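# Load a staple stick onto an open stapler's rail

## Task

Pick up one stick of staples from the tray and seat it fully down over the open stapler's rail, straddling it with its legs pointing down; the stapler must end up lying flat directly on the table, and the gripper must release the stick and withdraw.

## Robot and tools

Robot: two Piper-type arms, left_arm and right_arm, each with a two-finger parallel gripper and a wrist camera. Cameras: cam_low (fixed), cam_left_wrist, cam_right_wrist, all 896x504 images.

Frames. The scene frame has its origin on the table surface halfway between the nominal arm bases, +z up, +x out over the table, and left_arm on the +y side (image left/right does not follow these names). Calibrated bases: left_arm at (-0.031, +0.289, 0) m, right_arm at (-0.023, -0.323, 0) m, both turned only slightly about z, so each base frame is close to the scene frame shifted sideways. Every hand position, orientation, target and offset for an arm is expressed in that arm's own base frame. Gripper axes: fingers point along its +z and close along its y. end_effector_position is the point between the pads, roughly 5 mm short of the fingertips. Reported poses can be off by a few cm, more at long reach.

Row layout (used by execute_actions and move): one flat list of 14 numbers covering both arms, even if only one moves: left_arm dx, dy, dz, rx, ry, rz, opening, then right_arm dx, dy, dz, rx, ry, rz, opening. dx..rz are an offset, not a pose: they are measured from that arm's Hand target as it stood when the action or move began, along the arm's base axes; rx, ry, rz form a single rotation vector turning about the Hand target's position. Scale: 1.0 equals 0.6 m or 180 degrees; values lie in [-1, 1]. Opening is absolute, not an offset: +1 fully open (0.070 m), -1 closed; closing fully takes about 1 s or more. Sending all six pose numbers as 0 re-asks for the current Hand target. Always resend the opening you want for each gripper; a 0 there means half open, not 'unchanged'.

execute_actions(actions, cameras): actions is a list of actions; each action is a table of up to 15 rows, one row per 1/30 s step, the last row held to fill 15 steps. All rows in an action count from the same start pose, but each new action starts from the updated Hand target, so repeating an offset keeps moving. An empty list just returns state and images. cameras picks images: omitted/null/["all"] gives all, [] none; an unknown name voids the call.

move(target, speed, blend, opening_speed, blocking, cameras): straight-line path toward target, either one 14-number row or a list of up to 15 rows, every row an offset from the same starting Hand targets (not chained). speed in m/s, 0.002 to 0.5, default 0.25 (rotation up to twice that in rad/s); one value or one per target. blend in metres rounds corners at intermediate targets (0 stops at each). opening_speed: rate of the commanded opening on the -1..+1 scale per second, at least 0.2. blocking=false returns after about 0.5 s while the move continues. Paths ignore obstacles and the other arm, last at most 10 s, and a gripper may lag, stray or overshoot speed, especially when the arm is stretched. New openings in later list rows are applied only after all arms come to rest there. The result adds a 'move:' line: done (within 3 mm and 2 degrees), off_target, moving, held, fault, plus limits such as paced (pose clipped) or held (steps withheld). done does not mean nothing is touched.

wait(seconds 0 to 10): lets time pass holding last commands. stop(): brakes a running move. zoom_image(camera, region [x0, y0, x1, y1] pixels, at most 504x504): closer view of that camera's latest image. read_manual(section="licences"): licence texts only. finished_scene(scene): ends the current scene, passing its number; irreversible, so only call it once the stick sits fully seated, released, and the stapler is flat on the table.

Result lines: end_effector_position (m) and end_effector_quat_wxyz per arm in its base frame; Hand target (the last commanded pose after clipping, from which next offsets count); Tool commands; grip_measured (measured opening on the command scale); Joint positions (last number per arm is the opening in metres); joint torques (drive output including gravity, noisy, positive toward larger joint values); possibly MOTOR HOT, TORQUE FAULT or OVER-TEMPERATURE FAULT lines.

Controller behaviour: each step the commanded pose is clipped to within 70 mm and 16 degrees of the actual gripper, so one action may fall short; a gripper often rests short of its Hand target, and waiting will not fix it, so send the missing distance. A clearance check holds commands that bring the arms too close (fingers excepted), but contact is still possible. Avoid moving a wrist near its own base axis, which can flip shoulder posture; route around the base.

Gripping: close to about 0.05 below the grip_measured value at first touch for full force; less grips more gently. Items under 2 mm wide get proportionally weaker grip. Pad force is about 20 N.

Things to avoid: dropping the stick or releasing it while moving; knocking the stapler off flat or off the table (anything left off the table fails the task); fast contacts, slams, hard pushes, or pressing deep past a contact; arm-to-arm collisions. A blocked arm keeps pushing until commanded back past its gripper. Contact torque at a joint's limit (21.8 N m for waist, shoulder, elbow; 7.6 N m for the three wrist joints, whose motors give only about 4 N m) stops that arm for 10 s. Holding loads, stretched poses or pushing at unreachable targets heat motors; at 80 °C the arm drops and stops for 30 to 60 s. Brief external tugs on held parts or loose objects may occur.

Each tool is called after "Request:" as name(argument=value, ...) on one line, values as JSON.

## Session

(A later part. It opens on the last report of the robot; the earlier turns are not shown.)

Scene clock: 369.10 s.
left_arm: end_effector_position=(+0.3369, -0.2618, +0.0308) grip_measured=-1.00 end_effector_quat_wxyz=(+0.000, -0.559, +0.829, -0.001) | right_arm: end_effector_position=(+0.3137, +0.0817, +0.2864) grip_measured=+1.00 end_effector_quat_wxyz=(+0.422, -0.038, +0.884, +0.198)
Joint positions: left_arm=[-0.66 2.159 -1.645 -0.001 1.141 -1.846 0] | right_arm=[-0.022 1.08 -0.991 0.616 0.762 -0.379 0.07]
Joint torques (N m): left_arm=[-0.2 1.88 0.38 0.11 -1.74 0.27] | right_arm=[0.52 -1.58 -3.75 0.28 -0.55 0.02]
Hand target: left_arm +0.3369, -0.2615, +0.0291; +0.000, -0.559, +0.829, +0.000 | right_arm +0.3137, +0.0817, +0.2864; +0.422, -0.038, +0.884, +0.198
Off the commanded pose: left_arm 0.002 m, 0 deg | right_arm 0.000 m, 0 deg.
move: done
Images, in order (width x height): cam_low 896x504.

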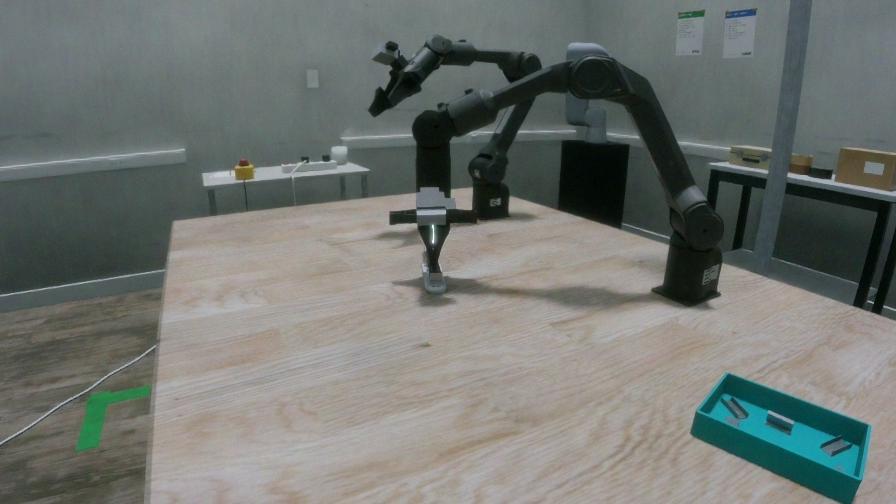

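Request:
move(target=[[0,0,0.02,0,0,0,-1,0,0,0,0,0,0,1],[-0.02,0.12,0.12,0,0,0,-1,0,0,0,0,0,0,1]], speed=[0.05,0.15], blend=[0.01,0])

Request:
zoom_image(camera="cam_left_wrist", region=[360, 60, 560, 460])

Request:
zoom_image(camera="cam_low", region=[390, 190, 490, 310])

Scene clock: 379.23 s.
left_arm: end_effector_position=(+0.3248, -0.1888, +0.1010) grip_measured=-1.00 end_effector_quat_wxyz=(+0.008, -0.559, +0.829, -0.016) | right_arm: end_effector_position=(+0.3137, +0.0817, +0.2864) grip_measured=+1.00 end_effector_quat_wxyz=(+0.422, -0.038, +0.884, +0.198)
Joint positions: left_arm=[-0.527 1.88 -1.475 0 1.217 -1.713 0] | right_arm=[-0.022 1.08 -0.991 0.616 0.762 -0.379 0.07]
Joint torques (N m): left_arm=[-0.63 -4.64 -6.27 -0.11 -0.03 0.1] | right_arm=[0.6 -1.39 -3.75 0.23 -0.56 0.04]
Hand target: left_arm +0.3249, -0.1895, +0.1011; +0.000, -0.559, +0.829, +0.000 | right_arm +0.3137, +0.0817, +0.2864; +0.422, -0.038, +0.884, +0.198
Off the commanded pose: left_arm 0.001 m, 2 deg | right_arm 0.000 m, 0 deg.
joint sent to its limit (left arm) — joint 5 (wrist pitch), upper limit. The joint targets still meet the commanded pose.
move: done; blend cut to 0.006 m at target 1

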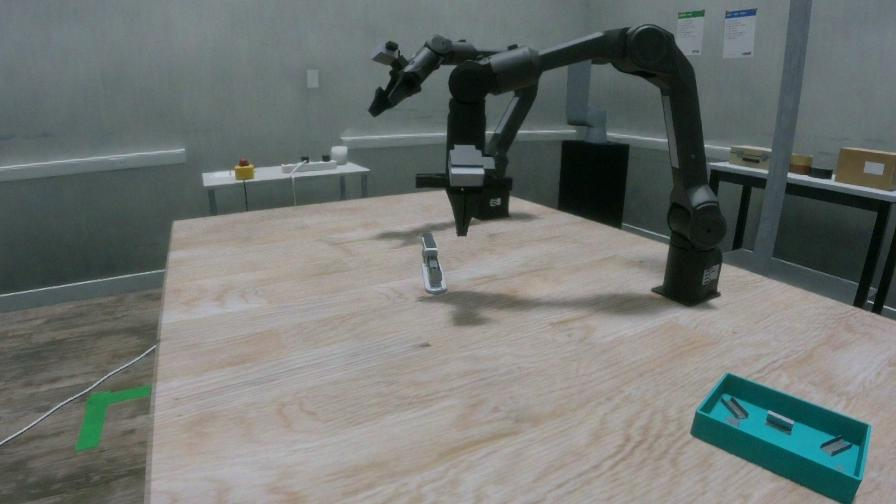

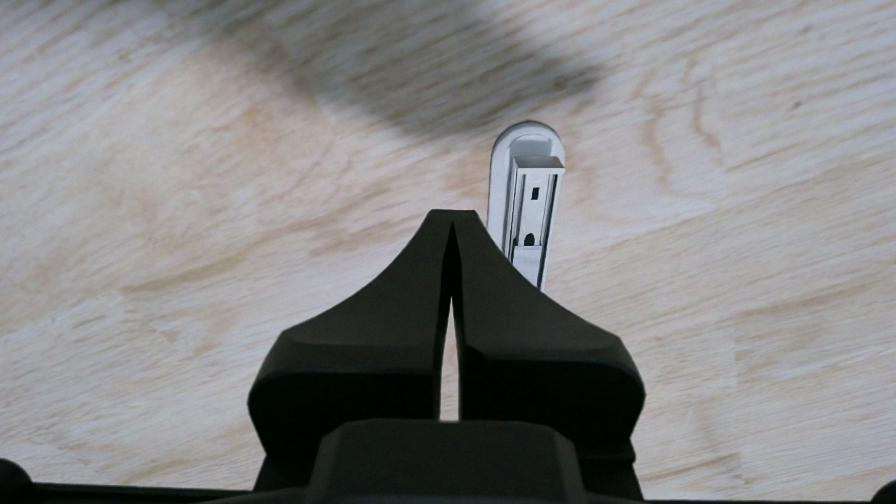

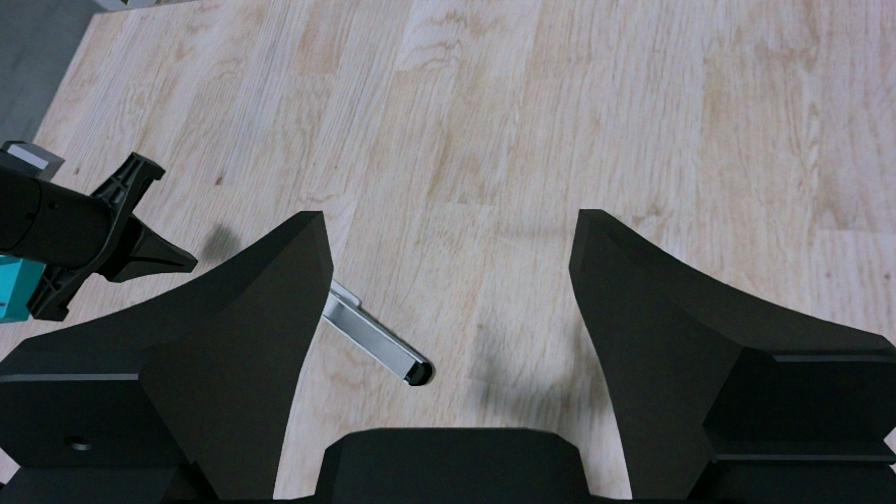

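Scaled by 1.260.

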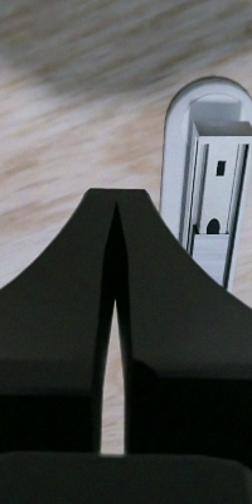

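Scaled by 4.200.

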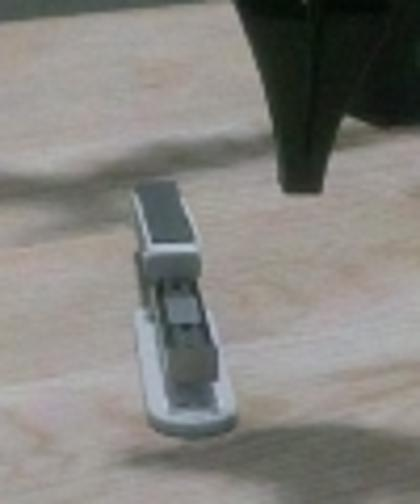

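Request:
finished_scene(scene=2)

The scene is finished: the task was done.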